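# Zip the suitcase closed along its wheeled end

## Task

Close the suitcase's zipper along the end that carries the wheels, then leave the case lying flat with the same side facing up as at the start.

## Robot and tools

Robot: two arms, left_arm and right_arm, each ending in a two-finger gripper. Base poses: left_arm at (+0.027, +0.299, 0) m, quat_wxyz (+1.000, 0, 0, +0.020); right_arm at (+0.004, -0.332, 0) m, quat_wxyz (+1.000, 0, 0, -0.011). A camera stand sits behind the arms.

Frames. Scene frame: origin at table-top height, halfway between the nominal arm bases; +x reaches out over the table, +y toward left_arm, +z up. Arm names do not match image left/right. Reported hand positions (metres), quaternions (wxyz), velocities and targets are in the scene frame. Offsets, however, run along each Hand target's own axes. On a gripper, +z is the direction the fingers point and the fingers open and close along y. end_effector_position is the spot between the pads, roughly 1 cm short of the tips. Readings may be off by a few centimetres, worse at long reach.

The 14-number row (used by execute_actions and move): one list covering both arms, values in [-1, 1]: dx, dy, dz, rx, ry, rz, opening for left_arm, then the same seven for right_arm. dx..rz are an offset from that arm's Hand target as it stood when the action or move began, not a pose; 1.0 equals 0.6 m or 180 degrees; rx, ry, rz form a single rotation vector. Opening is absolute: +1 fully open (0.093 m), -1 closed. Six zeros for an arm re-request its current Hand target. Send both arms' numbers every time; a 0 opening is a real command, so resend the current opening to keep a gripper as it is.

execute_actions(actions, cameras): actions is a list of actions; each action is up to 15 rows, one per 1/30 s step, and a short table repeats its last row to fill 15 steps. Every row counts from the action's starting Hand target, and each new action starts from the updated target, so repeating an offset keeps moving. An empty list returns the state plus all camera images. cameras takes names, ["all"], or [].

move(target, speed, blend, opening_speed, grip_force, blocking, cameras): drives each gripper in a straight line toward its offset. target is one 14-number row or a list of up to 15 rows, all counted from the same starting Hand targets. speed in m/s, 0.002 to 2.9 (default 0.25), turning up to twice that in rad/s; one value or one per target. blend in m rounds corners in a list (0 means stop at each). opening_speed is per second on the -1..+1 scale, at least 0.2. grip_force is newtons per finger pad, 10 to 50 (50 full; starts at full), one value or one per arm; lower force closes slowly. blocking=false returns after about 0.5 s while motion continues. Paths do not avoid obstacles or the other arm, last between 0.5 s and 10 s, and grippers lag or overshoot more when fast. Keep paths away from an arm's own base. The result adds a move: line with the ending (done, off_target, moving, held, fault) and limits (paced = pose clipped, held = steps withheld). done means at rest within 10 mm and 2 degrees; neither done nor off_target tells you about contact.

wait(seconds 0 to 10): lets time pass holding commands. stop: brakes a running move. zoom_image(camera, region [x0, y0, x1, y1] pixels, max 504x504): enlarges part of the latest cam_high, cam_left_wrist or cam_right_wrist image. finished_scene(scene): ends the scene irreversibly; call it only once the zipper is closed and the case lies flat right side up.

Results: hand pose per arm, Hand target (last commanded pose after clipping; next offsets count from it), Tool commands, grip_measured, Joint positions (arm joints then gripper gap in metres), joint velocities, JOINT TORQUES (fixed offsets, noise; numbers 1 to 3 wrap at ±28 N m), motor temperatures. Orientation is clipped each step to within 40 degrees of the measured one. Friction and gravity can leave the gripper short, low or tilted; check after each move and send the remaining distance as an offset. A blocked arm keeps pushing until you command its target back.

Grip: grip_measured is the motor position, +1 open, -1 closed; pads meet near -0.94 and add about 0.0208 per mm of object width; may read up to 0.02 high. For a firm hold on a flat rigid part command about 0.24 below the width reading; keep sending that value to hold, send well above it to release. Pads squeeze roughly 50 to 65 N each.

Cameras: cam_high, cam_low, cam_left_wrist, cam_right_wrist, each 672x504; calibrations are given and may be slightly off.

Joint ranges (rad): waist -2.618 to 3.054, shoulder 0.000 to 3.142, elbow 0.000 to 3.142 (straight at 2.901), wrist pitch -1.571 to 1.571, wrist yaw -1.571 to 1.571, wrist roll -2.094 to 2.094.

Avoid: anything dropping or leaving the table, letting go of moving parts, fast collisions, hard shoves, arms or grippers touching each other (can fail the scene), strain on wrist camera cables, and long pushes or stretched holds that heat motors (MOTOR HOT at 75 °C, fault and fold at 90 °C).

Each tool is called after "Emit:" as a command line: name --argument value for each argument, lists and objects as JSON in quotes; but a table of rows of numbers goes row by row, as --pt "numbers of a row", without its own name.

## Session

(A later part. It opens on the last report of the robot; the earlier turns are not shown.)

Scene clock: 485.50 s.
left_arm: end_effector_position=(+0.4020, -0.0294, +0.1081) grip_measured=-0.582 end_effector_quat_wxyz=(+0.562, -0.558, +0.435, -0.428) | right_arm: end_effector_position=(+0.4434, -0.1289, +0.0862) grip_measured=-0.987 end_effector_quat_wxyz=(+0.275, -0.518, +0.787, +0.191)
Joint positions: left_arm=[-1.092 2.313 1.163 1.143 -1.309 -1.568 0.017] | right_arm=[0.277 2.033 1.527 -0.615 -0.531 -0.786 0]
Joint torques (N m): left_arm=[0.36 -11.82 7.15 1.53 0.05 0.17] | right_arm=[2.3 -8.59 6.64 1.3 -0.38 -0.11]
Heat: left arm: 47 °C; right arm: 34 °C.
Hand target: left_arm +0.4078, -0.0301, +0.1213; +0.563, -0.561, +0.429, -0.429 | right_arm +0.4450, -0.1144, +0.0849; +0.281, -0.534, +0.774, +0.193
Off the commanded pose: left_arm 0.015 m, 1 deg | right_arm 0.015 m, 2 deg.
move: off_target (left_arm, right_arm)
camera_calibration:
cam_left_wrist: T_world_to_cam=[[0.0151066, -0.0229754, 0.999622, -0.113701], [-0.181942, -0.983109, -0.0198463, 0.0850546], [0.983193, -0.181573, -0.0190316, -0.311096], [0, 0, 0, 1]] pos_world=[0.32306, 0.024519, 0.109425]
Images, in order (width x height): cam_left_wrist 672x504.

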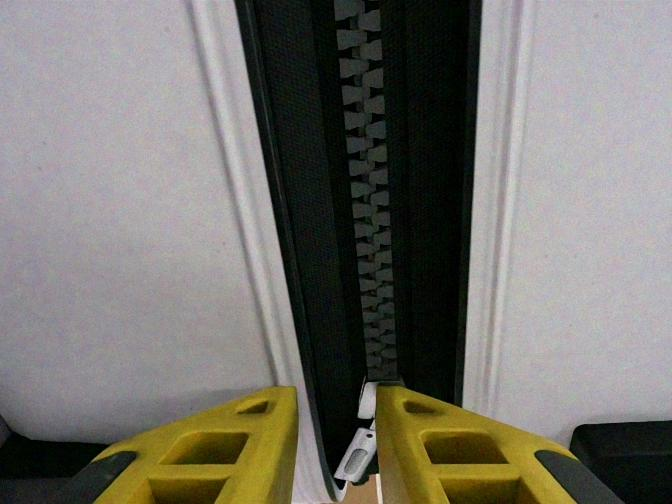

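Emit:
move --pt "0.012 -0.004 0.006 0 0 0 -0.58 0 0 0 0 0 0 -1" --pt "0.012 -0.004 0.006 0 0 0 -1 0 0 0 0 0 0 -1" --pt "0.09 0.004 0.045 0 -0.04 0 -1 0 0 0 0 0 0 -1" --speed 0.04 --cameras '["cam_left_wrist"]'

Scene clock: 493.80 s.
left_arm: end_effector_position=(+0.4412, -0.0831, +0.1243) grip_measured=-0.990 end_effector_quat_wxyz=(+0.574, -0.581, +0.400, -0.416) | right_arm: end_effector_position=(+0.4430, -0.1281, +0.0851) grip_measured=-0.987 end_effector_quat_wxyz=(+0.274, -0.519, +0.787, +0.190)
Joint positions: left_arm=[-1.084 2.497 1.615 0.911 -1.384 -1.567 0] | right_arm=[0.279 2.035 1.527 -0.615 -0.528 -0.786 0]
Joint torques (N m): left_arm=[0.91 -10 8.73 1.5 -0.24 0.18] | right_arm=[2 -8.76 6.61 1.31 -0.43 -0.1]
Heat: left arm: 48 °C; right arm: 34 °C.
Hand target: left_arm +0.4481, -0.0749, +0.1191; +0.589, -0.587, +0.392, -0.393 | right_arm +0.4450, -0.1144, +0.0848; +0.281, -0.534, +0.774, +0.193
Off the commanded pose: left_arm 0.012 m, 3 deg | right_arm 0.014 m, 2 deg.
move: off_target (left_arm, right_arm); target 2's new opening was sent with left_arm's hand 0.013 m and 1 deg from that target
camera_calibration:
cam_left_wrist: T_world_to_cam=[[-0.00176692, 0.00931786, 0.999955, -0.121695], [-0.098817, -0.995064, 0.00909768, -0.00160667], [0.995104, -0.0987965, 0.00267896, -0.36003], [0, 0, 0, 1]] pos_world=[0.357893, -0.0360345, 0.122668]
Images, in order (width x height): cam_left_wrist 672x504.

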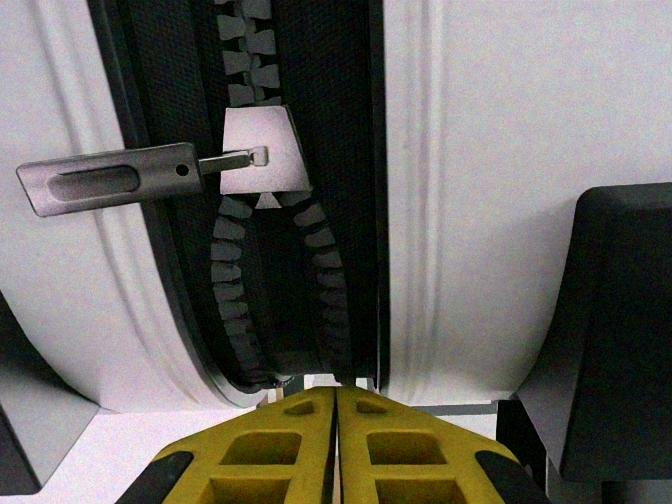

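Emit:
move --pt "0 0 -0.1 0 0 0 -0.72 0 0 0 0 0 0 -1" --pt "-0.155 0.0 -0.06 0 0 0 -0.72 0 0 0 0 0 0 -1" --pt "-0.15 0.006 0.0 0 0 0 -0.72 0 0 0 0 0 0 -1" --speed '[0.1,0.1,0.05]' --blend '[0.02,0.01,0]' --cameras '["cam_left_wrist"]'

Scene clock: 504.77 s.
left_arm: end_effector_position=(+0.4013, +0.0015, +0.1089) grip_measured=-0.722 end_effector_quat_wxyz=(+0.588, -0.582, +0.404, -0.390) | right_arm: end_effector_position=(+0.4404, -0.1229, +0.0830) grip_measured=-0.987 end_effector_quat_wxyz=(+0.270, -0.524, +0.785, +0.192)
Joint positions: left_arm=[-1.067 2.288 1.126 1.138 -1.404 -1.574 0.011] | right_arm=[0.292 2.039 1.527 -0.615 -0.528 -0.786 0]
Joint torques (N m): left_arm=[2.17 -9.96 6.28 1.95 0.24 0.21] | right_arm=[0.95 -9.11 6.72 1.29 -0.42 -0.08]
Motor temperatures (°C): left_arm=[20 50 30 27 19 19 20] | right_arm=[19 34 33 33 18 19 21]
Heat: left arm: 50 °C; right arm: 34 °C.
Hand target: left_arm +0.4136, +0.0082, +0.1154; +0.589, -0.587, +0.392, -0.393 | right_arm +0.4450, -0.1144, +0.0848; +0.281, -0.534, +0.774, +0.193
Off the commanded pose: left_arm 0.016 m, 2 deg | right_arm 0.010 m, 2 deg.
move: off_target (left_arm)
camera_calibration:
cam_left_wrist: T_world_to_cam=[[0.0236365, -0.0301254, 0.999267, -0.117165], [-0.0629152, -0.997609, -0.0285873, 0.0685311], [0.997739, -0.0621933, -0.0254753, -0.309948], [0, 0, 0, 1]] pos_world=[0.316328, 0.0455609, 0.111143]
Images, in order (width x height): cam_left_wrist 672x504.

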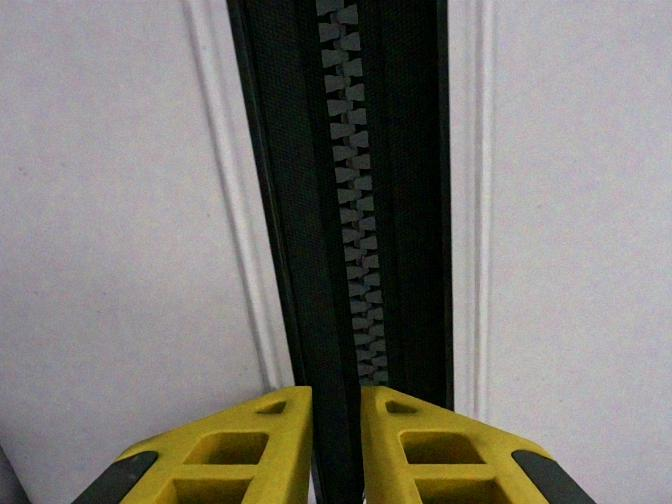

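Emit:
move --pt "-0.01 -0.014 -0.01 0 0 0 -0.72 0 0 0 0 0 0 -1" --pt "0.03 -0.006 0.008 0 0 0 -0.72 0 0 0 0 0 0 -1" --speed 0.05 --cameras '["cam_left_wrist"]'

Scene clock: 510.67 s.
left_arm: end_effector_position=(+0.4140, -0.0068, +0.1185) grip_measured=-0.722 end_effector_quat_wxyz=(+0.585, -0.587, +0.394, -0.398) | right_arm: end_effector_position=(+0.4394, -0.1209, +0.0830) grip_measured=-0.987 end_effector_quat_wxyz=(+0.270, -0.526, +0.783, +0.192)
Joint positions: left_arm=[-1.052 2.304 1.2 1.109 -1.394 -1.571 0.011] | right_arm=[0.296 2.039 1.527 -0.615 -0.528 -0.786 0]
Joint torques (N m): left_arm=[1.01 -8.62 8.28 1.63 0.2 0.23] | right_arm=[0.55 -9.06 6.82 1.28 -0.42 -0.1]
Heat: left arm: 49 °C; right arm: 34 °C.
Hand target: left_arm +0.4250, -0.0066, +0.1190; +0.589, -0.587, +0.392, -0.393 | right_arm +0.4449, -0.1143, +0.0848; +0.281, -0.534, +0.774, +0.193
Off the commanded pose: left_arm 0.011 m, 1 deg | right_arm 0.009 m, 2 deg.
move: off_target (left_arm)
camera_calibration:
cam_left_wrist: T_world_to_cam=[[0.00940184, -0.00744, 0.999928, -0.121309], [-0.057686, -0.998311, -0.00688558, 0.0565502], [0.998291, -0.0576171, -0.00981514, -0.324994], [0, 0, 0, 1]] pos_world=[0.328841, 0.036827, 0.1185]
Images, in order (width x height): cam_left_wrist 672x504.

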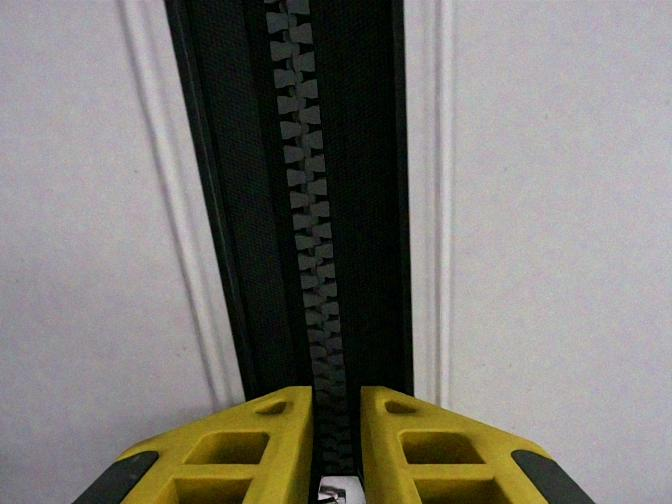

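Emit:
move --pt "0.04 0.004 0.008 0 0 0 -0.72 0 0 0 0 0 0 -1" --pt "0.075 0.007 0.012 0 0 0 -0.72 0 0 0 0 0 0 -1" --speed 0.04 --cameras '["cam_left_wrist"]'

Scene clock: 516.60 s.
left_arm: end_effector_position=(+0.4352, -0.0334, +0.1169) grip_measured=-0.722 end_effector_quat_wxyz=(+0.595, -0.601, +0.371, -0.383) | right_arm: end_effector_position=(+0.4447, -0.1272, +0.0823) grip_measured=-0.987 end_effector_quat_wxyz=(+0.272, -0.517, +0.791, +0.182)
Joint positions: left_arm=[-1.047 2.428 1.441 1.009 -1.452 -1.568 0.011] | right_arm=[0.287 2.039 1.527 -0.605 -0.507 -0.774 0]
Joint torques (N m): left_arm=[0.38 -9.02 9.39 1.42 0.67 0.25] | right_arm=[1.36 -9.21 6.68 1.21 -0.62 -0.2]
Heat: left arm: 48 °C; right arm: 33 °C.
Hand target: left_arm +0.4488, -0.0454, +0.1147; +0.589, -0.587, +0.392, -0.393 | right_arm +0.4450, -0.1144, +0.0848; +0.281, -0.534, +0.774, +0.193
Off the commanded pose: left_arm 0.018 m, 3 deg | right_arm 0.013 m, 3 deg.
move: off_target (left_arm, right_arm)
camera_calibration:
cam_left_wrist: T_world_to_cam=[[0.00246736, 0.00477618, 0.999986, -0.116758], [0.00524039, -0.999975, 0.0047632, 0.00244619], [0.999983, 0.00522856, -0.00249232, -0.347225], [0, 0, 0, 1]] pos_world=[0.347494, 0.00481928, 0.115879]
Images, in order (width x height): cam_left_wrist 672x504.

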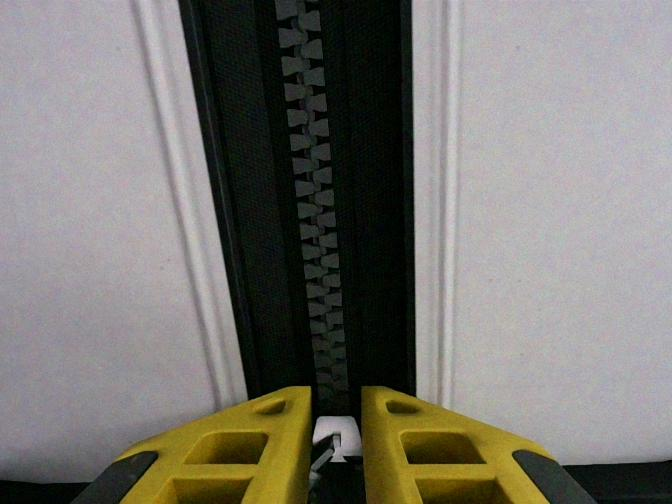

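Emit:
move --pt "0.03 0.0 0.005 0 0 0 -0.72 0 0 0 0 0 0 -1" --pt "0.055 0 0.008 0 0 0 -0.72 0 0 0 0 0 0 -1" --speed 0.04 --cameras '["cam_left_wrist"]'

Scene clock: 522.20 s.
left_arm: end_effector_position=(+0.4490, -0.0539, +0.1166) grip_measured=-0.721 end_effector_quat_wxyz=(+0.604, -0.608, +0.360, -0.369) | right_arm: end_effector_position=(+0.4510, -0.1332, +0.0825) grip_measured=-0.987 end_effector_quat_wxyz=(+0.276, -0.506, +0.799, +0.172)
Joint positions: left_arm=[-1.047 2.526 1.639 0.917 -1.496 -1.554 0.011] | right_arm=[0.277 2.039 1.527 -0.59 -0.487 -0.754 0]
Joint torques (N m): left_arm=[0.08 -9.85 9.94 1.35 1.06 0.22] | right_arm=[2.19 -9.39 6.46 1.14 -0.8 -0.41]
Heat: left arm: 47 °C; right arm: 33 °C.
Hand target: left_arm +0.4659, -0.0741, +0.1149; +0.589, -0.587, +0.392, -0.393 | right_arm +0.4450, -0.1144, +0.0848; +0.281, -0.534, +0.774, +0.193
Off the commanded pose: left_arm 0.026 m, 6 deg | right_arm 0.020 m, 5 deg.
move: off_target (left_arm, right_arm)
camera_calibration:
cam_left_wrist: T_world_to_cam=[[0.00504835, 0.000394715, 0.999987, -0.117794], [0.0491089, -0.998793, 0.000146322, -0.0372027], [0.998781, 0.0491075, -0.00506165, -0.357771], [0, 0, 0, 1]] pos_world=[0.359756, -0.0195421, 0.115987]
Images, in order (width x height): cam_left_wrist 672x504.

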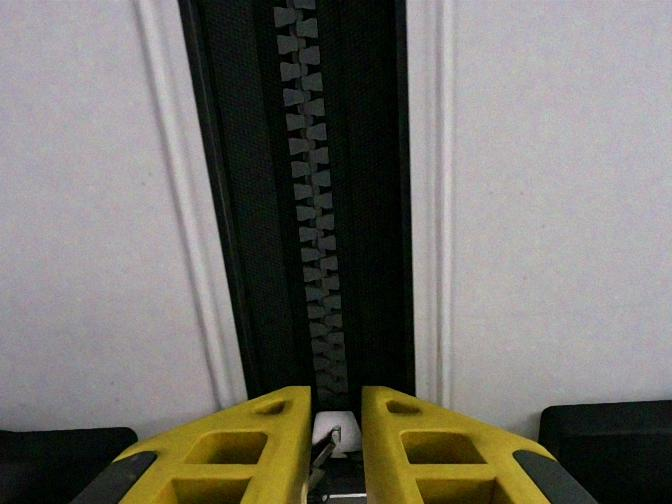

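Emit:
move --target '[0.04,0,0.02,0,0,0,-0.72,0,0,0,0,0,0,-1]' --speed 0.06 --cameras '["cam_left_wrist"]'

Scene clock: 539.03 s.
left_arm: end_effector_position=(+0.4606, -0.0689, +0.1161) grip_measured=-0.721 end_effector_quat_wxyz=(+0.609, -0.614, +0.349, -0.360) | right_arm: end_effector_position=(+0.4570, -0.1383, +0.0828) grip_measured=-0.987 end_effector_quat_wxyz=(+0.282, -0.496, +0.805, +0.165)
Joint positions: left_arm=[-1.045 2.612 1.808 0.851 -1.525 -1.54 0.011] | right_arm=[0.268 2.041 1.527 -0.573 -0.475 -0.74 0]
Joint torques (N m): left_arm=[0.77 -10.45 10.36 1.35 1.4 0.22] | right_arm=[3.03 -9.63 6.26 1.03 -0.91 -0.52]
Heat: left arm: 48 °C; right arm: 34 °C.
Hand target: left_arm +0.4862, -0.0916, +0.1148; +0.589, -0.587, +0.392, -0.393 | right_arm +0.4450, -0.1144, +0.0848; +0.281, -0.534, +0.774, +0.193
Off the commanded pose: left_arm 0.034 m, 7 deg | right_arm 0.027 m, 6 deg.
move: off_target (left_arm, right_arm)
camera_calibration:
cam_left_wrist: T_world_to_cam=[[0.00340045, 0.00364198, 0.999988, -0.116304], [0.0807203, -0.996731, 0.00335563, -0.0675449], [0.996731, 0.0807079, -0.00368331, -0.365582], [0, 0, 0, 1]] pos_world=[0.370235, -0.0373951, 0.115182]
Images, in order (width x height): cam_left_wrist 672x504.

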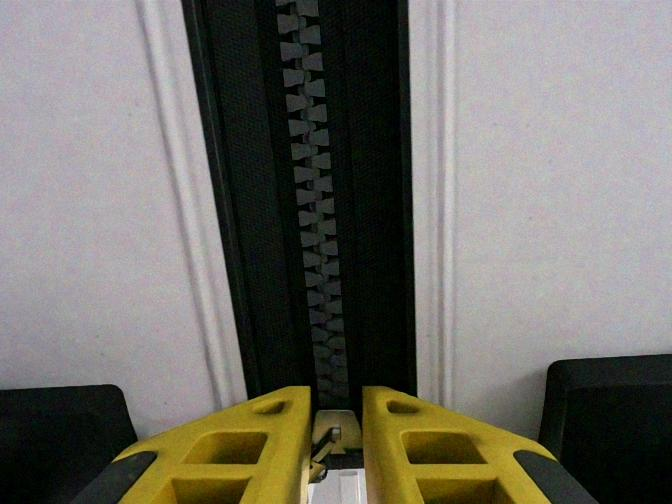

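Emit:
move --pt "0 0 0 0 0 0 -1 0 0 0 0 0 0 -1" --pt "0.05 0 0.035 0 0 0 -1 0 0 0 0 0 0 -1" --speed 0.06 --cameras '["cam_left_wrist"]'

Scene clock: 549.30 s.
left_arm: end_effector_position=(+0.4675, -0.0768, +0.1160) grip_measured=-0.945 end_effector_quat_wxyz=(+0.605, -0.624, +0.330, -0.368) | right_arm: end_effector_position=(+0.4660, -0.1442, +0.0857) grip_measured=-0.987 end_effector_quat_wxyz=(+0.297, -0.493, +0.803, +0.155)
Joint positions: left_arm=[-1.042 2.667 1.912 0.834 -1.538 -1.553 0] | right_arm=[0.254 2.041 1.527 -0.542 -0.469 -0.744 0]
Joint torques (N m): left_arm=[-0.44 -13.37 5.83 1.44 0.3 0.12] | right_arm=[4.12 -9.62 6.32 0.8 -0.98 -0.49]
Heat: left arm: 47 °C; right arm: 34 °C.
Hand target: left_arm +0.4688, -0.0780, +0.1161; +0.605, -0.620, +0.338, -0.369 (not the last commanded pose) | right_arm +0.4449, -0.1144, +0.0847; +0.281, -0.534, +0.774, +0.193
Off the commanded pose: left_arm 0.060 m, 9 deg | right_arm 0.037 m, 7 deg.
move: held (left_arm; a check stopped the path), off_target (right_arm); path passed 1 of 2 targets; limits=held
pose unreachable (left arm): on one or more control steps of this call, first in action 0 (counted from 0), this arm could not follow its commanded pose, so it was not sent that pose on those steps. It may still have moved: this result reports where it is.
cause: moving toward the commanded pose would bring a part of the arm too close to another arm (this arm's wrist (the part past joint 5) and the right arm's fingers, at the place that arm is still heading or pushing toward).
camera_calibration:
cam_left_wrist: T_world_to_cam=[[-0.019057, 0.0405325, 0.998996, -0.102733], [0.0960882, -0.994479, 0.0421822, -0.0875204], [0.99519, 0.0967957, 0.0150571, -0.371989], [0, 0, 0, 1]] pos_world=[0.376652, -0.0468661, 0.111923]
Images, in order (width x height): cam_left_wrist 672x504.

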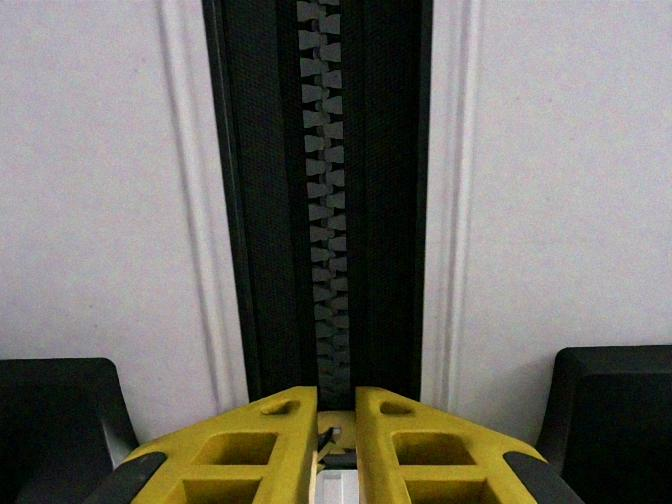

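Emit:
move --pt "0 0 0 0 0 0 -1 0 0 -0.3 0 0 0 -1" --pt "0.045 0 0.03 0 0 0 -1 0 0 -0.3 0 0 0 -1" --speed '[0.15,0.05]' --cameras '["cam_high"]'

Scene clock: 561.87 s.
left_arm: end_effector_position=(+0.4878, -0.0900, +0.1167) grip_measured=-0.945 end_effector_quat_wxyz=(+0.610, -0.621, +0.336, -0.360) | right_arm: end_effector_position=(+0.4035, -0.2237, +0.1949) grip_measured=-0.987 end_effector_quat_wxyz=(+0.249, -0.524, +0.789, +0.204)
Joint positions: left_arm=[-1.024 2.762 2.119 0.699 -1.526 -1.553 0] | right_arm=[0.049 1.889 1.792 -1.234 -0.615 -1.07 0]
Joint torques (N m): left_arm=[0.43 -11.99 9.96 1.45 0.38 0.03] | right_arm=[-0.38 -12.6 7.99 0.68 -0.6 -0.13]
Heat: left arm: 49 °C; right arm: 36 °C.
Hand target: left_arm +0.4980, -0.0923, +0.1175; +0.605, -0.620, +0.338, -0.369 | right_arm +0.4038, -0.2222, +0.2229; +0.281, -0.534, +0.774, +0.193
Off the commanded pose: left_arm 0.010 m, 1 deg | right_arm 0.028 m, 4 deg.
move: off_target (right_arm)
Images, in order (width x height): cam_high 672x504.

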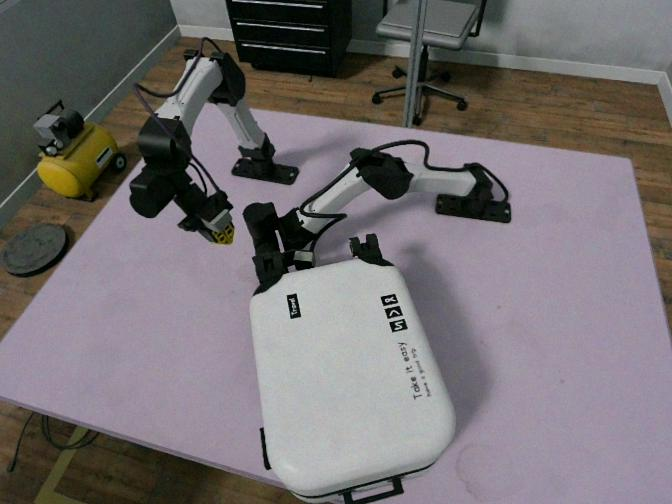

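Emit:
move --target '[0.06,0,0.03,0,0,0,-1,0,0,0,0,0,0,-1]' --speed 0.05 --cameras '["cam_right_wrist"]'

Scene clock: 567.63 s.
left_arm: end_effector_position=(+0.5123, -0.1045, +0.1176) grip_measured=-0.945 end_effector_quat_wxyz=(+0.605, -0.626, +0.324, -0.370) | right_arm: end_effector_position=(+0.4035, -0.2237, +0.1949) grip_measured=-0.987 end_effector_quat_wxyz=(+0.249, -0.524, +0.789, +0.204)
Joint positions: left_arm=[-1.004 2.932 2.459 0.562 -1.508 -1.553 0] | right_arm=[0.049 1.889 1.792 -1.234 -0.615 -1.07 0]
Joint torques (N m): left_arm=[-0.4 -14.76 6.05 1.57 0.15 0.02] | right_arm=[-0.38 -12.6 7.94 0.69 -0.58 -0.13]
Heat: left arm: 50 °C; right arm: 36 °C.
Hand target: left_arm +0.5117, -0.1041, +0.1176; +0.605, -0.626, +0.324, -0.369 (not the last commanded pose) | right_arm +0.4038, -0.2222, +0.2229; +0.281, -0.534, +0.774, +0.193
Off the commanded pose: left_arm 0.022 m, 2 deg | right_arm 0.028 m, 4 deg.
move: held (left_arm; a check stopped the path), off_target (right_arm); limits=held
pose unreachable (left arm): on one or more control steps of this call, first in action 0 (counted from 0), this arm could not follow its commanded pose, so it was not sent that pose on those steps. It may still have moved: this result reports where it is.
cause: moving toward the commanded pose would bring a part of the arm too close to another arm (this arm's wrist (the part past joint 4) and the right arm's fingers, where that arm would come to rest).
camera_calibration:
cam_right_wrist: T_world_to_cam=[[0.931966, -0.36076, -0.0359457, -0.451546], [-0.360505, -0.911644, -0.197337, 0.0163693], [0.0384215, 0.19687, -0.979677, 0.302265], [0, 0, 0, 1]] pos_world=[0.415113, -0.207484, 0.283121]
Images, in order (width x height): cam_right_wrist 672x504.

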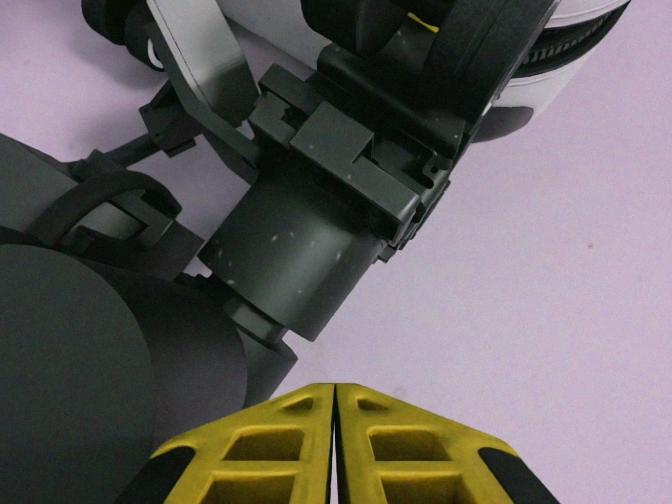

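Emit:
move --pt "0 0 0 0 0 0 -1 0.2 -0.09 -0.17 0 0 0 -1" --pt "0.06 0 0.04 0 0 0 -1 0.2 -0.09 -0.17 0 0 0 -1" --speed '[0.15,0.05]' --cameras '["cam_right_wrist"]'

Scene clock: 575.57 s.
left_arm: end_effector_position=(+0.5395, -0.1199, +0.1188) grip_measured=-0.945 end_effector_quat_wxyz=(+0.588, -0.609, +0.356, -0.395) | right_arm: end_effector_position=(+0.3948, -0.3911, +0.2182) grip_measured=-0.987 end_effector_quat_wxyz=(+0.292, -0.518, +0.787, +0.165)
Joint positions: left_arm=[-0.979 3.103 2.834 0.292 -1.388 -1.611 0] | right_arm=[-0.401 1.999 2.036 -1.566 -0.682 -1.571 0]
Joint torques (N m): left_arm=[0.66 -13.45 9.8 1.47 0.56 0] | right_arm=[0.16 -8.23 7.36 0.24 -0.63 -0.12]
Heat: left arm: 52 °C; right arm: 37 °C.
Hand target: left_arm +0.5508, -0.1225, +0.1202; +0.605, -0.626, +0.324, -0.369 | right_arm +0.3983, -0.3885, +0.2244; +0.281, -0.534, +0.774, +0.193
Off the commanded pose: left_arm 0.012 m, 5 deg | right_arm 0.007 m, 4 deg.
elbow stopped short (left arm): the move would have taken joint 3 (elbow) straighter than the controller allows.
joint sent to its limit (right arm) — joint 4 (wrist pitch), lower limit. The joint targets are off in orientation, not in position.
move: off_target (left_arm, right_arm)
camera_calibration:
cam_right_wrist: T_world_to_cam=[[0.912872, -0.40256, 0.0678978, -0.534403], [-0.379106, -0.897614, -0.224871, -0.116003], [0.15147, 0.179538, -0.97202, 0.30525], [0, 0, 0, 1]] pos_world=[0.397628, -0.37406, 0.306908]
Images, in order (width x height): cam_right_wrist 672x504.

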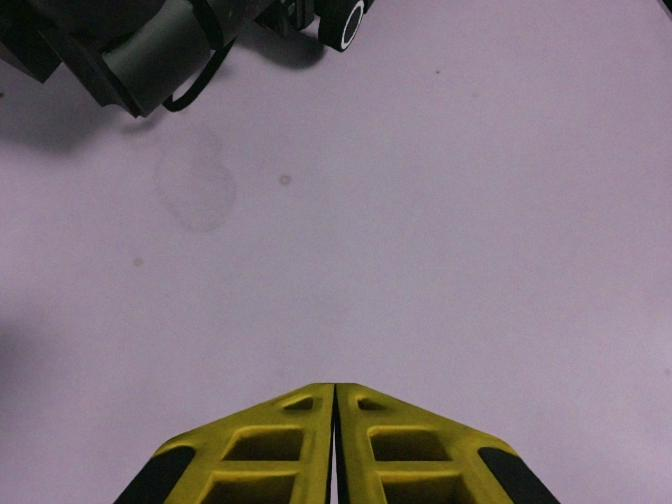

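Emit:
wait --seconds 0.1 --cameras '["cam_high"]'

Emit:
zoom_image --camera "cam_high" --region '[210, 180, 410, 330]'

Scene clock: 579.00 s.
left_arm: end_effector_position=(+0.5395, -0.1199, +0.1188) grip_measured=-0.945 end_effector_quat_wxyz=(+0.588, -0.609, +0.356, -0.395) | right_arm: end_effector_position=(+0.3948, -0.3911, +0.2182) grip_measured=-0.987 end_effector_quat_wxyz=(+0.292, -0.518, +0.787, +0.165)
Joint positions: left_arm=[-0.979 3.103 2.834 0.291 -1.388 -1.611 0] | right_arm=[-0.401 1.999 2.036 -1.566 -0.682 -1.571 0]
Joint torques (N m): left_arm=[0.81 -13.53 9.96 1.53 0.56 0.03] | right_arm=[0.14 -8.28 7.3 0.24 -0.66 -0.12]
Motor temperatures (°C): left_arm=[20 55 32 26 20 19 21] | right_arm=[19 37 34 30 18 19 20]
Heat: left arm: 55 °C; right arm: 37 °C.
Hand target: left_arm +0.5508, -0.1225, +0.1202; +0.605, -0.626, +0.324, -0.369 | right_arm +0.3983, -0.3885, +0.2244; +0.281, -0.534, +0.774, +0.193
Tool commands: left_gripper/opening=-1.0 right_gripper/opening=-1.0
Off the commanded pose: left_arm 0.012 m, 5 deg | right_arm 0.007 m, 4 deg.
wait: 0.10 s; at rest from the start
Images, in order (width x height): cam_high 672x504.

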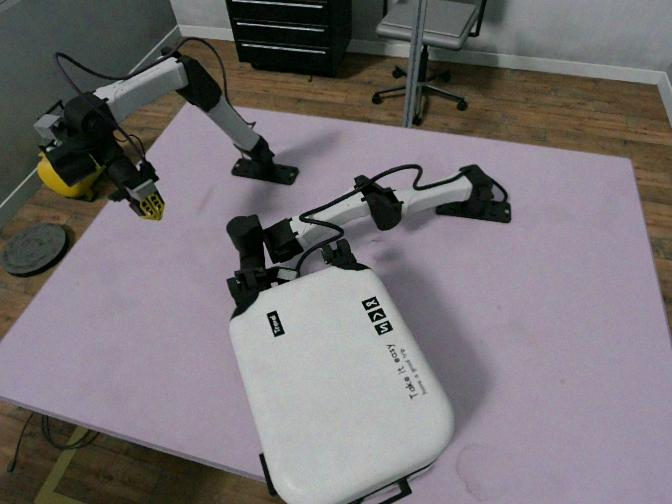

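Scaled by 2.520 from the camera's 672x504 image, which has a finer 960x720 frame.

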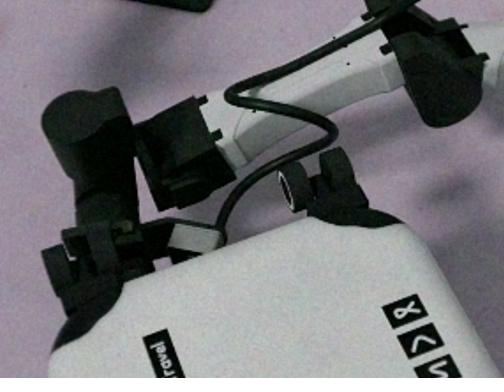

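Emit:
move --pt "0 0 0 0 0 0 -0.6 0 0 0 0 0 0 -1" --pt "0 0 -0.2 0 0 0 -0.6 0 0 0 0 0 0 -1" --pt "-0.1 -0.213 -0.34 0 0 0 0.9 0 0 0 0 0 0 -0.7" --pt "-0.353 -0.213 -0.33 -0.198 0.249 0.504 0.9 -0.079 -0.057 0.273 -0.202 -0.235 0.476 -0.7" --speed '[0.1,0.12,0.2,0.4]' --blend '[0,0.01,0.02,0]' --cameras '["cam_left_wrist"]'

Scene clock: 634.33 s.
left_arm: end_effector_position=(+0.2717, -0.0568, +0.2266) grip_measured=+0.898 end_effector_quat_wxyz=(+0.355, -0.177, +0.918, -0.007) | right_arm: end_effector_position=(+0.4734, -0.2682, +0.1221) grip_measured=-0.702 end_effector_quat_wxyz=(+0.063, +0.097, +0.704, +0.700)
Joint positions: left_arm=[-1.267 2.077 2.166 -1.509 -0.712 -1.552 0.088] | right_arm=[-0.207 2.487 1.922 -1.349 -1.559 -0.297 0.011]
Joint torques (N m): left_arm=[0.12 -11.96 4.07 -0.05 -0.27 0.01] | right_arm=[0.03 -11.95 6.65 0.13 -0.77 -0.02]
Motor temperatures (°C): left_arm=[20 71 36 25 20 19 21] | right_arm=[19 35 36 27 18 19 20]
Heat: left arm: 71 °C; right arm: 36 °C.
Hand target: left_arm +0.2668, -0.0372, +0.2319; +0.334, -0.188, +0.921, +0.069 | right_arm +0.4806, -0.2686, +0.1292; +0.152, +0.154, +0.690, +0.691
Off the commanded pose: left_arm 0.021 m, 9 deg | right_arm 0.010 m, 12 deg.
elbow stopped short (left arm): the move would have taken joint 3 (elbow) straighter than the controller allows.
joint sent to its limit (left arm) — joint 4 (wrist pitch), lower limit. The joint targets are off in orientation, not in position.
joint sent to its limit (right arm) — joint 5 (wrist yaw), lower limit. The joint targets are off in orientation, not in position.
move: off_target (left_arm, right_arm); blend cut to 0 m at target 3; target 3's new opening was sent with left_arm's hand 0.066 m and 18 deg from that target
camera_calibration:
cam_left_wrist: T_world_to_cam=[[0.314042, -0.941483, 0.122423, -0.165432], [-0.90228, -0.336083, -0.270072, 0.32587], [0.295413, -0.0256461, -0.955025, 0.222241], [0, 0, 0, 1]] pos_world=[0.280326, -0.0405327, 0.320507]
Images, in order (width x height): cam_left_wrist 672x504.

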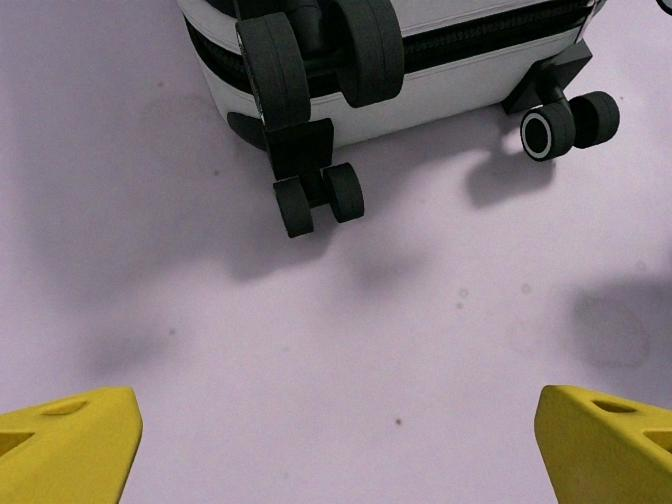

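Emit:
move --pt "-0.098 -0.04 0.08 0 0 0 0.9 0 0 0 0 0 0 -0.7" --pt "-0.098 -0.04 0.24 0 0 0 0.9 0 0 0 0 0 0 -0.7" --pt "-0.098 -0.04 0.24 0 0 0 -0.4 0 0 0 0 0 0 -0.7" --speed 0.15 --blend '[0.02,0,0]' --cameras '["cam_right_wrist"]'

Scene clock: 649.10 s.
left_arm: end_effector_position=(+0.4037, -0.0059, +0.1544) grip_measured=+0.046 end_effector_quat_wxyz=(+0.333, -0.191, +0.920, +0.075) | right_arm: end_effector_position=(+0.4765, -0.2690, +0.1211) grip_measured=-0.702 end_effector_quat_wxyz=(+0.065, +0.095, +0.705, +0.700)
Joint positions: left_arm=[-0.939 2.231 2.127 -1.266 -0.671 -1.238 0.047] | right_arm=[-0.207 2.487 1.922 -1.305 -1.559 -0.257 0.011]
Joint torques (N m): left_arm=[-0.35 -12.55 5.01 0.98 -0.26 0.11] | right_arm=[0.09 -13.05 5.3 0.21 -0.76 0.01]
Motor temperatures (°C): left_arm=[20 66 34 24 20 19 21] | right_arm=[19 37 34 27 18 19 20]
Heat: left arm: 66 °C; right arm: 37 °C.
Hand target: left_arm +0.4025, -0.0051, +0.1588; +0.334, -0.188, +0.921, +0.069 | right_arm +0.4806, -0.2686, +0.1292; +0.152, +0.154, +0.690, +0.691
Off the commanded pose: left_arm 0.005 m, 1 deg | right_arm 0.009 m, 12 deg.
joint sent to its limit (right arm) — joint 5 (wrist yaw), lower limit. The joint targets are off in orientation, not in position.
move: off_target (right_arm)
camera_calibration:
cam_right_wrist: T_world_to_cam=[[-0.0255147, -0.0208089, -0.999458, 0.125745], [-0.973675, -0.226017, 0.0295622, 0.435956], [-0.226509, 0.973901, -0.0144944, 0.454404], [0, 0, 0, 1]] pos_world=[0.530614, -0.341395, 0.119375]
Images, in order (width x height): cam_right_wrist 672x504.

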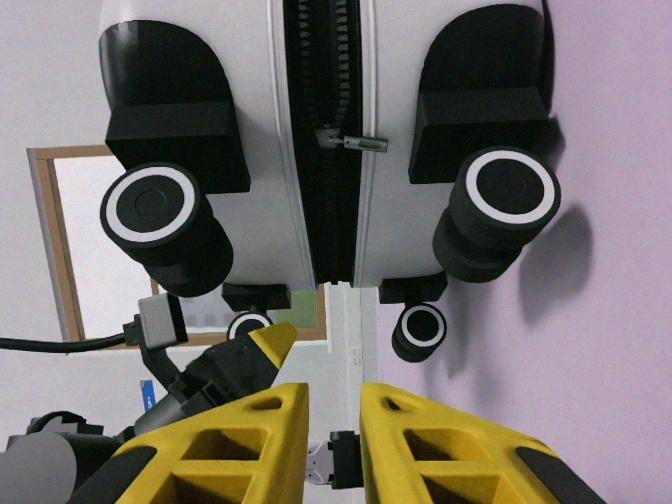

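Emit:
move --target '[0,0,0,0,0,0,-0.4,0.03,0,0.215,0,0,0,-0.7]' --speed 0.1 --cameras '["cam_right_wrist"]'

Scene clock: 661.20 s.
left_arm: end_effector_position=(+0.4037, -0.0059, +0.1544) grip_measured=+0.062 end_effector_quat_wxyz=(+0.333, -0.191, +0.920, +0.075) | right_arm: end_effector_position=(+0.5160, -0.1439, +0.1014) grip_measured=-0.702 end_effector_quat_wxyz=(-0.045, +0.025, +0.726, +0.686)
Joint positions: left_arm=[-0.939 2.231 2.127 -1.266 -0.671 -1.238 0.048] | right_arm=[0.06 2.708 2.307 -1.045 -1.515 0.225 0.011]
Joint torques (N m): left_arm=[-0.36 -12.51 4.92 0.95 -0.25 0.11] | right_arm=[-0.23 -19.85 4.3 0.85 -0.52 -0.05]
Motor temperatures (°C): left_arm=[20 62 32 24 20 19 21] | right_arm=[19 41 33 26 18 19 20]
Heat: left arm: 62 °C; right arm: 41 °C.
Hand target: left_arm +0.4025, -0.0051, +0.1588; +0.334, -0.188, +0.921, +0.069 | right_arm +0.5188, -0.1441, +0.1293; +0.152, +0.154, +0.690, +0.691
Off the commanded pose: left_arm 0.005 m, 1 deg | right_arm 0.028 m, 27 deg.
move: off_target (right_arm)
camera_calibration:
cam_right_wrist: T_world_to_cam=[[-0.0764323, -0.0724639, -0.994438, 0.128065], [-0.881532, -0.461117, 0.101356, 0.41448], [-0.465897, 0.884376, -0.028635, 0.453361], [0, 0, 0, 1]] pos_world=[0.586386, -0.200538, 0.098325]
Images, in order (width x height): cam_right_wrist 672x504.

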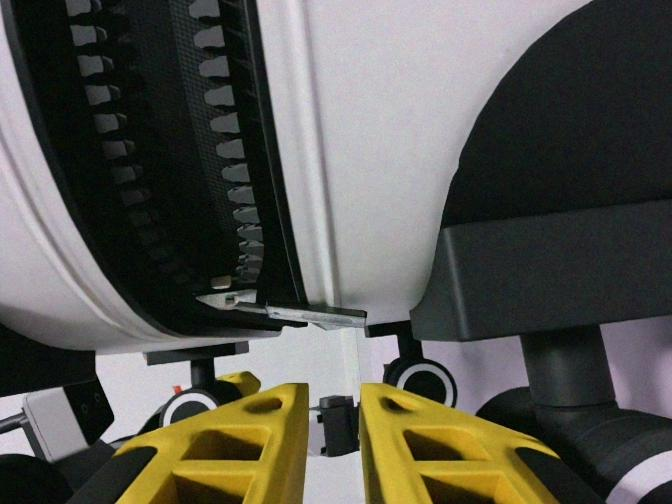

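Emit:
move --pt "0 0 0 0 0 0 -0.4 0 0.04 0 0 0.15 0 -0.7" --pt "0 0 0 0 0 0 -0.4 -0.065 0.04 0.03 0 0.15 0 -0.7" --speed 0.06 --cameras '["cam_right_wrist"]'

Scene clock: 670.87 s.
left_arm: end_effector_position=(+0.4055, -0.0065, +0.1551) grip_measured=+0.063 end_effector_quat_wxyz=(+0.336, -0.193, +0.919, +0.073) | right_arm: end_effector_position=(+0.5579, -0.1457, +0.1459) grip_measured=-0.702 end_effector_quat_wxyz=(-0.030, +0.012, +0.711, +0.703)
Joint positions: left_arm=[-0.937 2.231 2.127 -1.258 -0.674 -1.237 0.048] | right_arm=[0.053 2.844 2.691 -0.926 -1.559 0.552 0.011]
Joint torques (N m): left_arm=[-0.61 -12.45 4.96 0.9 -0.23 0.07] | right_arm=[0.06 -13.76 8.21 1.29 -0.69 0.01]
Motor temperatures (°C): left_arm=[20 60 32 24 20 19 22] | right_arm=[19 46 33 27 18 19 20]
Heat: left arm: 60 °C; right arm: 46 °C.
Hand target: left_arm +0.4025, -0.0052, +0.1588; +0.334, -0.188, +0.921, +0.069 | right_arm +0.5618, -0.1443, +0.1530; -0.014, -0.011, +0.706, +0.708
Off the commanded pose: left_arm 0.005 m, 1 deg | right_arm 0.008 m, 3 deg.
move: off_target (right_arm)
camera_calibration:
cam_right_wrist: T_world_to_cam=[[-0.0373808, -0.0268016, -0.998942, 0.160903], [-0.886224, -0.461013, 0.0455319, 0.456923], [-0.461746, 0.886988, -0.00651919, 0.47054], [0, 0, 0, 1]] pos_world=[0.628221, -0.202404, 0.142995]
Images, in order (width x height): cam_right_wrist 672x504.

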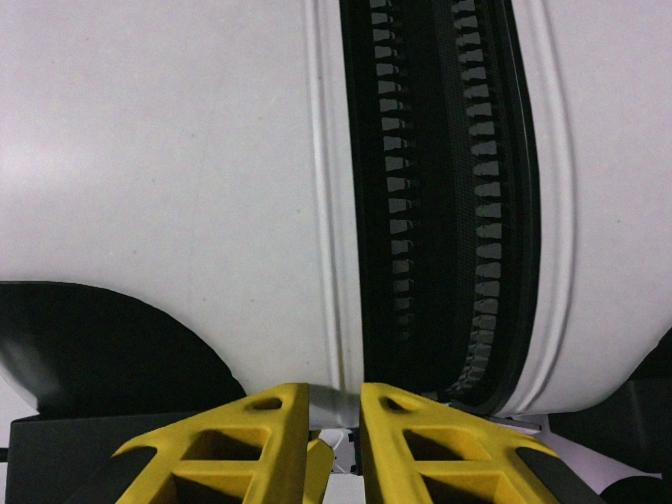

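Emit:
move --pt "0 0 0 0 0 0 -0.4 0.055 0 -0.04 0 0 0 -0.7" --pt "0 0 0 0 0 0 -0.4 0.055 -0.046 -0.03 0 0 0 -0.7" --pt "0 0 0 0 0 0 -0.4 0.055 -0.046 0.01 0 0 0 -0.7" --pt "0 0 0 0 0 0 -0.4 -0.02 -0.044 0.03 0 0 0 -0.7" --speed 0.07 --cameras '["cam_right_wrist"]'

Scene clock: 683.47 s.
left_arm: end_effector_position=(+0.4074, -0.0043, +0.1553) grip_measured=+0.063 end_effector_quat_wxyz=(+0.336, -0.195, +0.918, +0.074) | right_arm: end_effector_position=(+0.5687, -0.1371, +0.1226) grip_measured=-0.702 end_effector_quat_wxyz=(-0.043, +0.011, +0.708, +0.705)
Joint positions: left_arm=[-0.932 2.231 2.127 -1.257 -0.676 -1.237 0.048] | right_arm=[0.068 2.968 2.827 -0.827 -1.568 0.678 0.011]
Joint torques (N m): left_arm=[-1.17 -12.6 4.94 0.89 -0.23 0.07] | right_arm=[1.5 -14.04 8.27 1.57 -0.4 0.01]
Motor temperatures (°C): left_arm=[20 58 31 24 20 19 22] | right_arm=[19 52 34 27 18 19 20]
Heat: left arm: 58 °C; right arm: 52 °C.
Hand target: left_arm +0.4025, -0.0051, +0.1589; +0.334, -0.188, +0.921, +0.069 | right_arm +0.5731, -0.1259, +0.1266; -0.013, -0.011, +0.706, +0.708
Off the commanded pose: left_arm 0.006 m, 1 deg | right_arm 0.013 m, 4 deg.
move: off_target (right_arm)
camera_calibration:
cam_right_wrist: T_world_to_cam=[[-0.0541088, -0.0199667, -0.998335, 0.148625], [-0.876721, -0.477601, 0.0570694, 0.462433], [-0.477946, 0.87835, 0.00833713, 0.473897], [0, 0, 0, 1]] pos_world=[0.639963, -0.192421, 0.118036]
Images, in order (width x height): cam_right_wrist 672x504.

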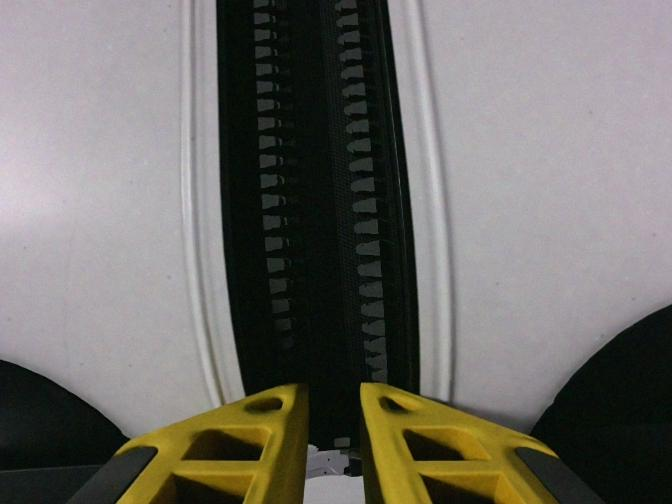

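Emit:
move --pt "0 0 0 0 0 0 -0.4 0 0 -0.07 0 0 0 -0.7" --pt "0 0 0 0 0 0 -0.4 0.075 0 -0.07 0 0 0 -0.7" --pt "0 0 0 0 0 0 -0.4 0.075 0.004 -0.015 0 0 0 -0.7" --pt "0 0 0 0 0 0 -0.4 0 0 0.01 0 0 0 -0.7" --speed 0.07 --cameras '["cam_right_wrist"]'

Scene clock: 693.83 s.
left_arm: end_effector_position=(+0.4084, -0.0012, +0.1549) grip_measured=+0.063 end_effector_quat_wxyz=(+0.335, -0.197, +0.918, +0.078) | right_arm: end_effector_position=(+0.5676, -0.1315, +0.1226) grip_measured=-0.702 end_effector_quat_wxyz=(-0.048, +0.010, +0.708, +0.705)
Joint positions: left_arm=[-0.927 2.231 2.126 -1.262 -0.678 -1.238 0.048] | right_arm=[0.078 2.969 2.827 -0.814 -1.569 0.697 0.011]
Joint torques (N m): left_arm=[-1.37 -12.56 4.82 0.9 -0.22 0.09] | right_arm=[1.54 -14.2 8.38 1.58 -0.32 0.03]
Motor temperatures (°C): left_arm=[20 58 31 24 20 19 22] | right_arm=[19 56 34 28 18 19 20]
Heat: left arm: 58 °C; right arm: 56 °C.
Hand target: left_arm +0.4025, -0.0051, +0.1589; +0.334, -0.188, +0.921, +0.069 | right_arm +0.5729, -0.1199, +0.1266; -0.013, -0.011, +0.706, +0.708
Off the commanded pose: left_arm 0.008 m, 1 deg | right_arm 0.013 m, 5 deg.
elbow stopped short (right arm): the move would have taken joint 3 (elbow) straighter than the controller allows.
move: off_target (right_arm)
camera_calibration:
cam_right_wrist: T_world_to_cam=[[-0.0595508, -0.0202229, -0.99802, 0.151722], [-0.871376, -0.486701, 0.0618561, 0.45928], [-0.486988, 0.873335, 0.0113617, 0.472481], [0, 0, 0, 1]] pos_world=[0.639333, -0.186034, 0.117644]
Images, in order (width x height): cam_right_wrist 672x504.

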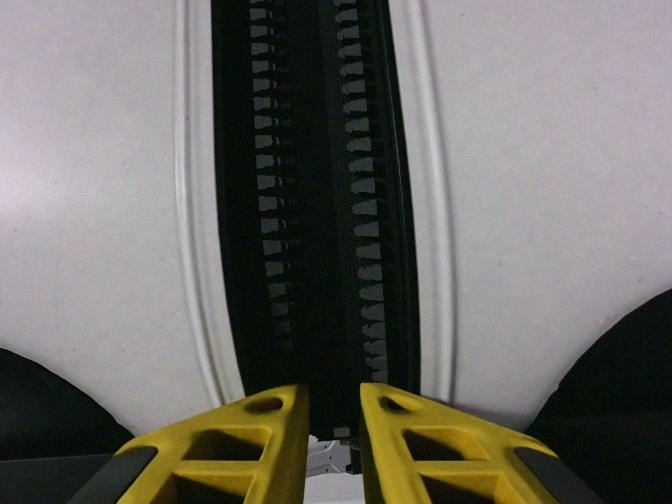

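Emit:
move --pt "0 0 0 0 0 0 -0.4 0 0 0.01 0 0 0 -1" --pt "0.071 0.045 -0.06 0 0 0 -0.4 0 0 0.01 0 0 0 -1" --speed 0.05 --cameras '["cam_right_wrist"]'

Scene clock: 702.97 s.
left_arm: end_effector_position=(+0.3624, +0.0024, +0.1534) grip_measured=+0.064 end_effector_quat_wxyz=(+0.347, -0.197, +0.914, +0.078) | right_arm: end_effector_position=(+0.5719, -0.1198, +0.1231) grip_measured=-0.986 end_effector_quat_wxyz=(-0.033, -0.006, +0.715, +0.698)
Joint positions: left_arm=[-1.014 2.098 1.901 -1.231 -0.715 -1.346 0.048] | right_arm=[0.097 2.969 2.827 -0.724 -1.54 0.745 0]
Joint torques (N m): left_arm=[-3.38 -12.9 4.57 0.29 -0.06 -0.25] | right_arm=[0.77 -14.86 6.67 1.46 -0.48 0.02]
Motor temperatures (°C): left_arm=[20 58 30 24 19 19 22] | right_arm=[19 55 35 29 18 19 20]
Heat: left arm: 58 °C; right arm: 55 °C.
Hand target: left_arm +0.3405, -0.0023, +0.1592; +0.334, -0.188, +0.921, +0.069 | right_arm +0.5727, -0.1139, +0.1266; -0.014, -0.011, +0.706, +0.708
Off the commanded pose: left_arm 0.023 m, 2 deg | right_arm 0.007 m, 3 deg.
move: off_target (left_arm, right_arm)
camera_calibration:
cam_right_wrist: T_world_to_cam=[[-0.0162911, -0.0395494, -0.999085, 0.125724], [-0.872633, -0.487226, 0.0335163, 0.472893], [-0.488106, 0.87238, -0.0265747, 0.469665], [0, 0, 0, 1]] pos_world=[0.643956, -0.174348, 0.12224]
Images, in order (width x height): cam_right_wrist 672x504.

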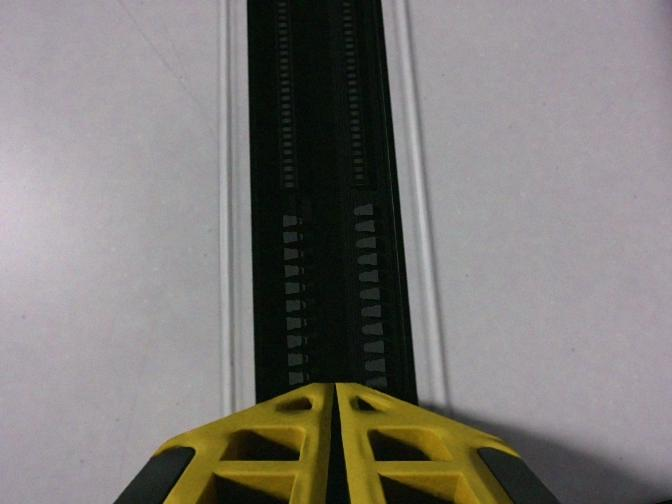

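Emit:
move --target '[0.06,0.04,-0.05,0,0,0,-0.4,0,0,0,0,0,0,-1]' --speed 0.05 --cameras '["cam_right_wrist"]'

Scene clock: 708.90 s.
left_arm: end_effector_position=(+0.3064, -0.0013, +0.1519) grip_measured=+0.064 end_effector_quat_wxyz=(+0.343, -0.188, +0.918, +0.074) | right_arm: end_effector_position=(+0.5716, -0.1180, +0.1233) grip_measured=-0.986 end_effector_quat_wxyz=(-0.034, -0.007, +0.715, +0.698)
Joint positions: left_arm=[-1.135 2.007 1.767 -1.277 -0.715 -1.478 0.048] | right_arm=[0.1 2.969 2.827 -0.718 -1.54 0.748 0]
Joint torques (N m): left_arm=[-2.86 -12.19 4.53 -0.03 -0.15 -0.39] | right_arm=[0.49 -15.01 6.43 1.44 -0.5 0.02]
Motor temperatures (°C): left_arm=[20 59 30 23 19 19 22] | right_arm=[19 55 35 29 18 19 20]
Heat: left arm: 59 °C; right arm: 55 °C.
Hand target: left_arm +0.2880, +0.0014, +0.1592; +0.334, -0.188, +0.921, +0.069 | right_arm +0.5728, -0.1140, +0.1266; -0.013, -0.011, +0.706, +0.708
Off the commanded pose: left_arm 0.020 m, 1 deg | right_arm 0.005 m, 3 deg.
move: off_target (left_arm, right_arm)
camera_calibration:
cam_right_wrist: T_world_to_cam=[[-0.0138555, -0.0396682, -0.999117, 0.124612], [-0.8714, -0.489559, 0.0315214, 0.472722], [-0.490377, 0.871067, -0.0277838, 0.469217], [0, 0, 0, 1]] pos_world=[0.64375, -0.172351, 0.122637]
Images, in order (width x height): cam_right_wrist 672x504.

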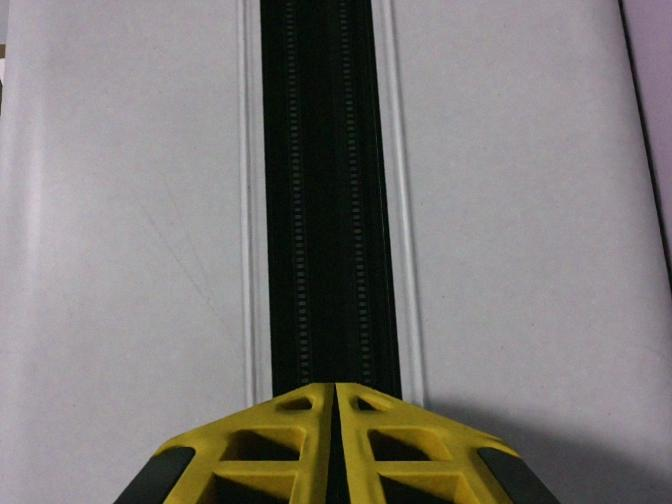

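Emit:
move --pt "0 0 0 0 0 0 -0.4 0 0 0 0 0 0 -0.6" --pt "0 0 0 0 0 0 -0.4 0 0 -0.22 0 0 0 -0.6" --speed 0.12 --cameras '["cam_right_wrist"]'

Scene clock: 714.93 s.
left_arm: end_effector_position=(+0.3064, -0.0013, +0.1519) grip_measured=+0.064 end_effector_quat_wxyz=(+0.343, -0.188, +0.918, +0.074) | right_arm: end_effector_position=(+0.5802, -0.2466, +0.0862) grip_measured=-0.602 end_effector_quat_wxyz=(+0.024, +0.083, +0.706, +0.703)
Joint positions: left_arm=[-1.135 2.007 1.767 -1.277 -0.715 -1.478 0.048] | right_arm=[-0.125 2.969 2.725 -0.983 -1.56 0.426 0.016]
Joint torques (N m): left_arm=[-2.85 -12.29 4.74 -0.01 -0.17 -0.42] | right_arm=[0.17 -20.79 6.15 0.67 -0.76 -0.17]
Motor temperatures (°C): left_arm=[20 59 30 23 19 19 22] | right_arm=[19 56 35 29 18 19 20]
Heat: left arm: 59 °C; right arm: 56 °C.
Hand target: left_arm +0.2880, +0.0014, +0.1592; +0.334, -0.188, +0.921, +0.069 | right_arm +0.5773, -0.2459, +0.1263; -0.013, -0.011, +0.706, +0.708
Off the commanded pose: left_arm 0.020 m, 1 deg | right_arm 0.040 m, 12 deg.
joint sent to its limit (right arm) — joint 5 (wrist yaw), lower limit. The joint targets are off in orientation, not in position.
move: off_target (left_arm, right_arm)
camera_calibration:
cam_right_wrist: T_world_to_cam=[[-0.0648122, -0.015521, -0.997777, 0.117897], [-0.952024, -0.298715, 0.0664869, 0.509269], [-0.299083, 0.954216, 0.00458397, 0.491179], [0, 0, 0, 1]] pos_world=[0.639381, -0.314735, 0.0815241]
Images, in order (width x height): cam_right_wrist 672x504.

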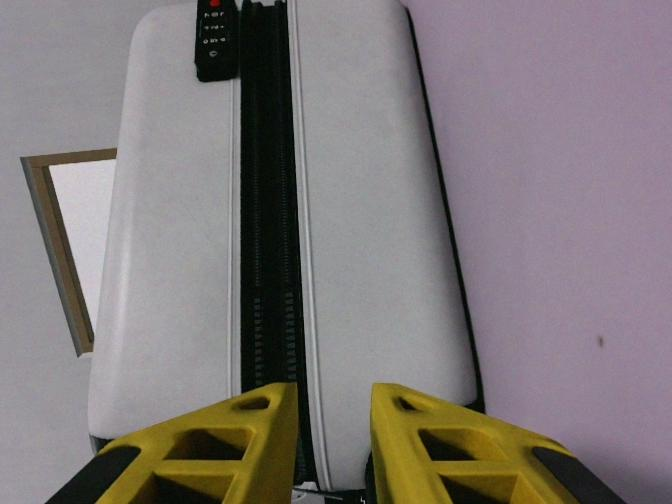

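Emit:
move --pt "0 0 0 0 0 0 -0.4 0.25 0 -0.05 0 0 0 -0.7" --pt "0 0 0 0 0 0 -0.4 0.25 0.003 0.18 0 0 0 -0.7" --pt "0 0 0 0 0 0 -0.4 0.06 0.003 0.215 0 0 0 -0.7" --pt "0 0 0 0 0 0 -0.4 0.06 0.003 0.215 0 0 0 -1" --pt "0 0 0 0 0 0 -0.4 -0.01 0.003 0.21 0 0 0 -1" --speed '[0.2,0.12,0.07,0.07,0.05]' --cameras '["cam_right_wrist"]'

Scene clock: 729.43 s.
left_arm: end_effector_position=(+0.3061, -0.0008, +0.1519) grip_measured=+0.064 end_effector_quat_wxyz=(+0.343, -0.190, +0.917, +0.074) | right_arm: end_effector_position=(+0.5761, -0.1190, +0.1254) grip_measured=-0.986 end_effector_quat_wxyz=(-0.033, -0.006, +0.715, +0.699)
Joint positions: left_arm=[-1.135 2.007 1.767 -1.279 -0.715 -1.485 0.048] | right_arm=[0.098 2.974 2.831 -0.65 -1.541 0.817 0]
Joint torques (N m): left_arm=[-2.74 -12.37 4.56 0.02 -0.13 -0.31] | right_arm=[-0.25 -14.68 7.1 1.49 -0.49 0.02]
Motor temperatures (°C): left_arm=[20 58 30 23 19 19 22] | right_arm=[19 59 34 28 18 19 20]
Heat: left arm: 58 °C; right arm: 59 °C.
Hand target: left_arm +0.2880, +0.0014, +0.1592; +0.334, -0.188, +0.921, +0.069 | right_arm +0.5789, -0.1196, +0.1284; -0.014, -0.011, +0.706, +0.708
Off the commanded pose: left_arm 0.020 m, 1 deg | right_arm 0.004 m, 3 deg.
elbow stopped short (right arm): the move would have taken joint 3 (elbow) straighter than the controller allows.
move: off_target (left_arm, right_arm); target 4's new opening was sent with right_arm's hand 0.005 m and 3 deg from that target
camera_calibration:
cam_right_wrist: T_world_to_cam=[[-0.0156302, -0.0374584, -0.999176, 0.127972], [-0.872817, -0.487004, 0.031911, 0.477233], [-0.487798, 0.872596, -0.0250823, 0.470727], [0, 0, 0, 1]] pos_world=[0.648157, -0.173546, 0.124445]
Images, in order (width x height): cam_right_wrist 672x504.

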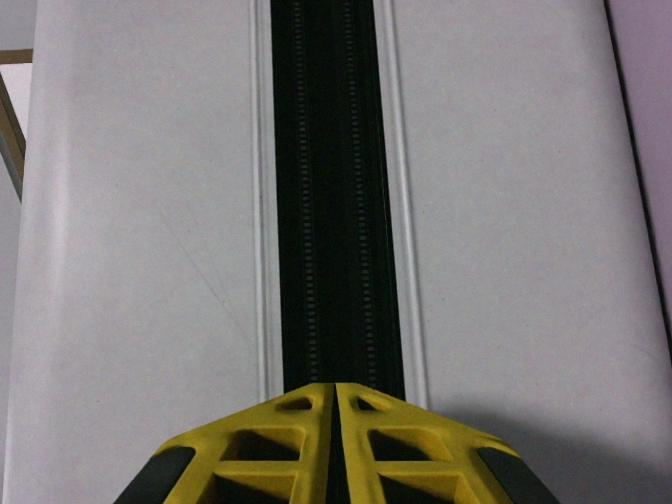

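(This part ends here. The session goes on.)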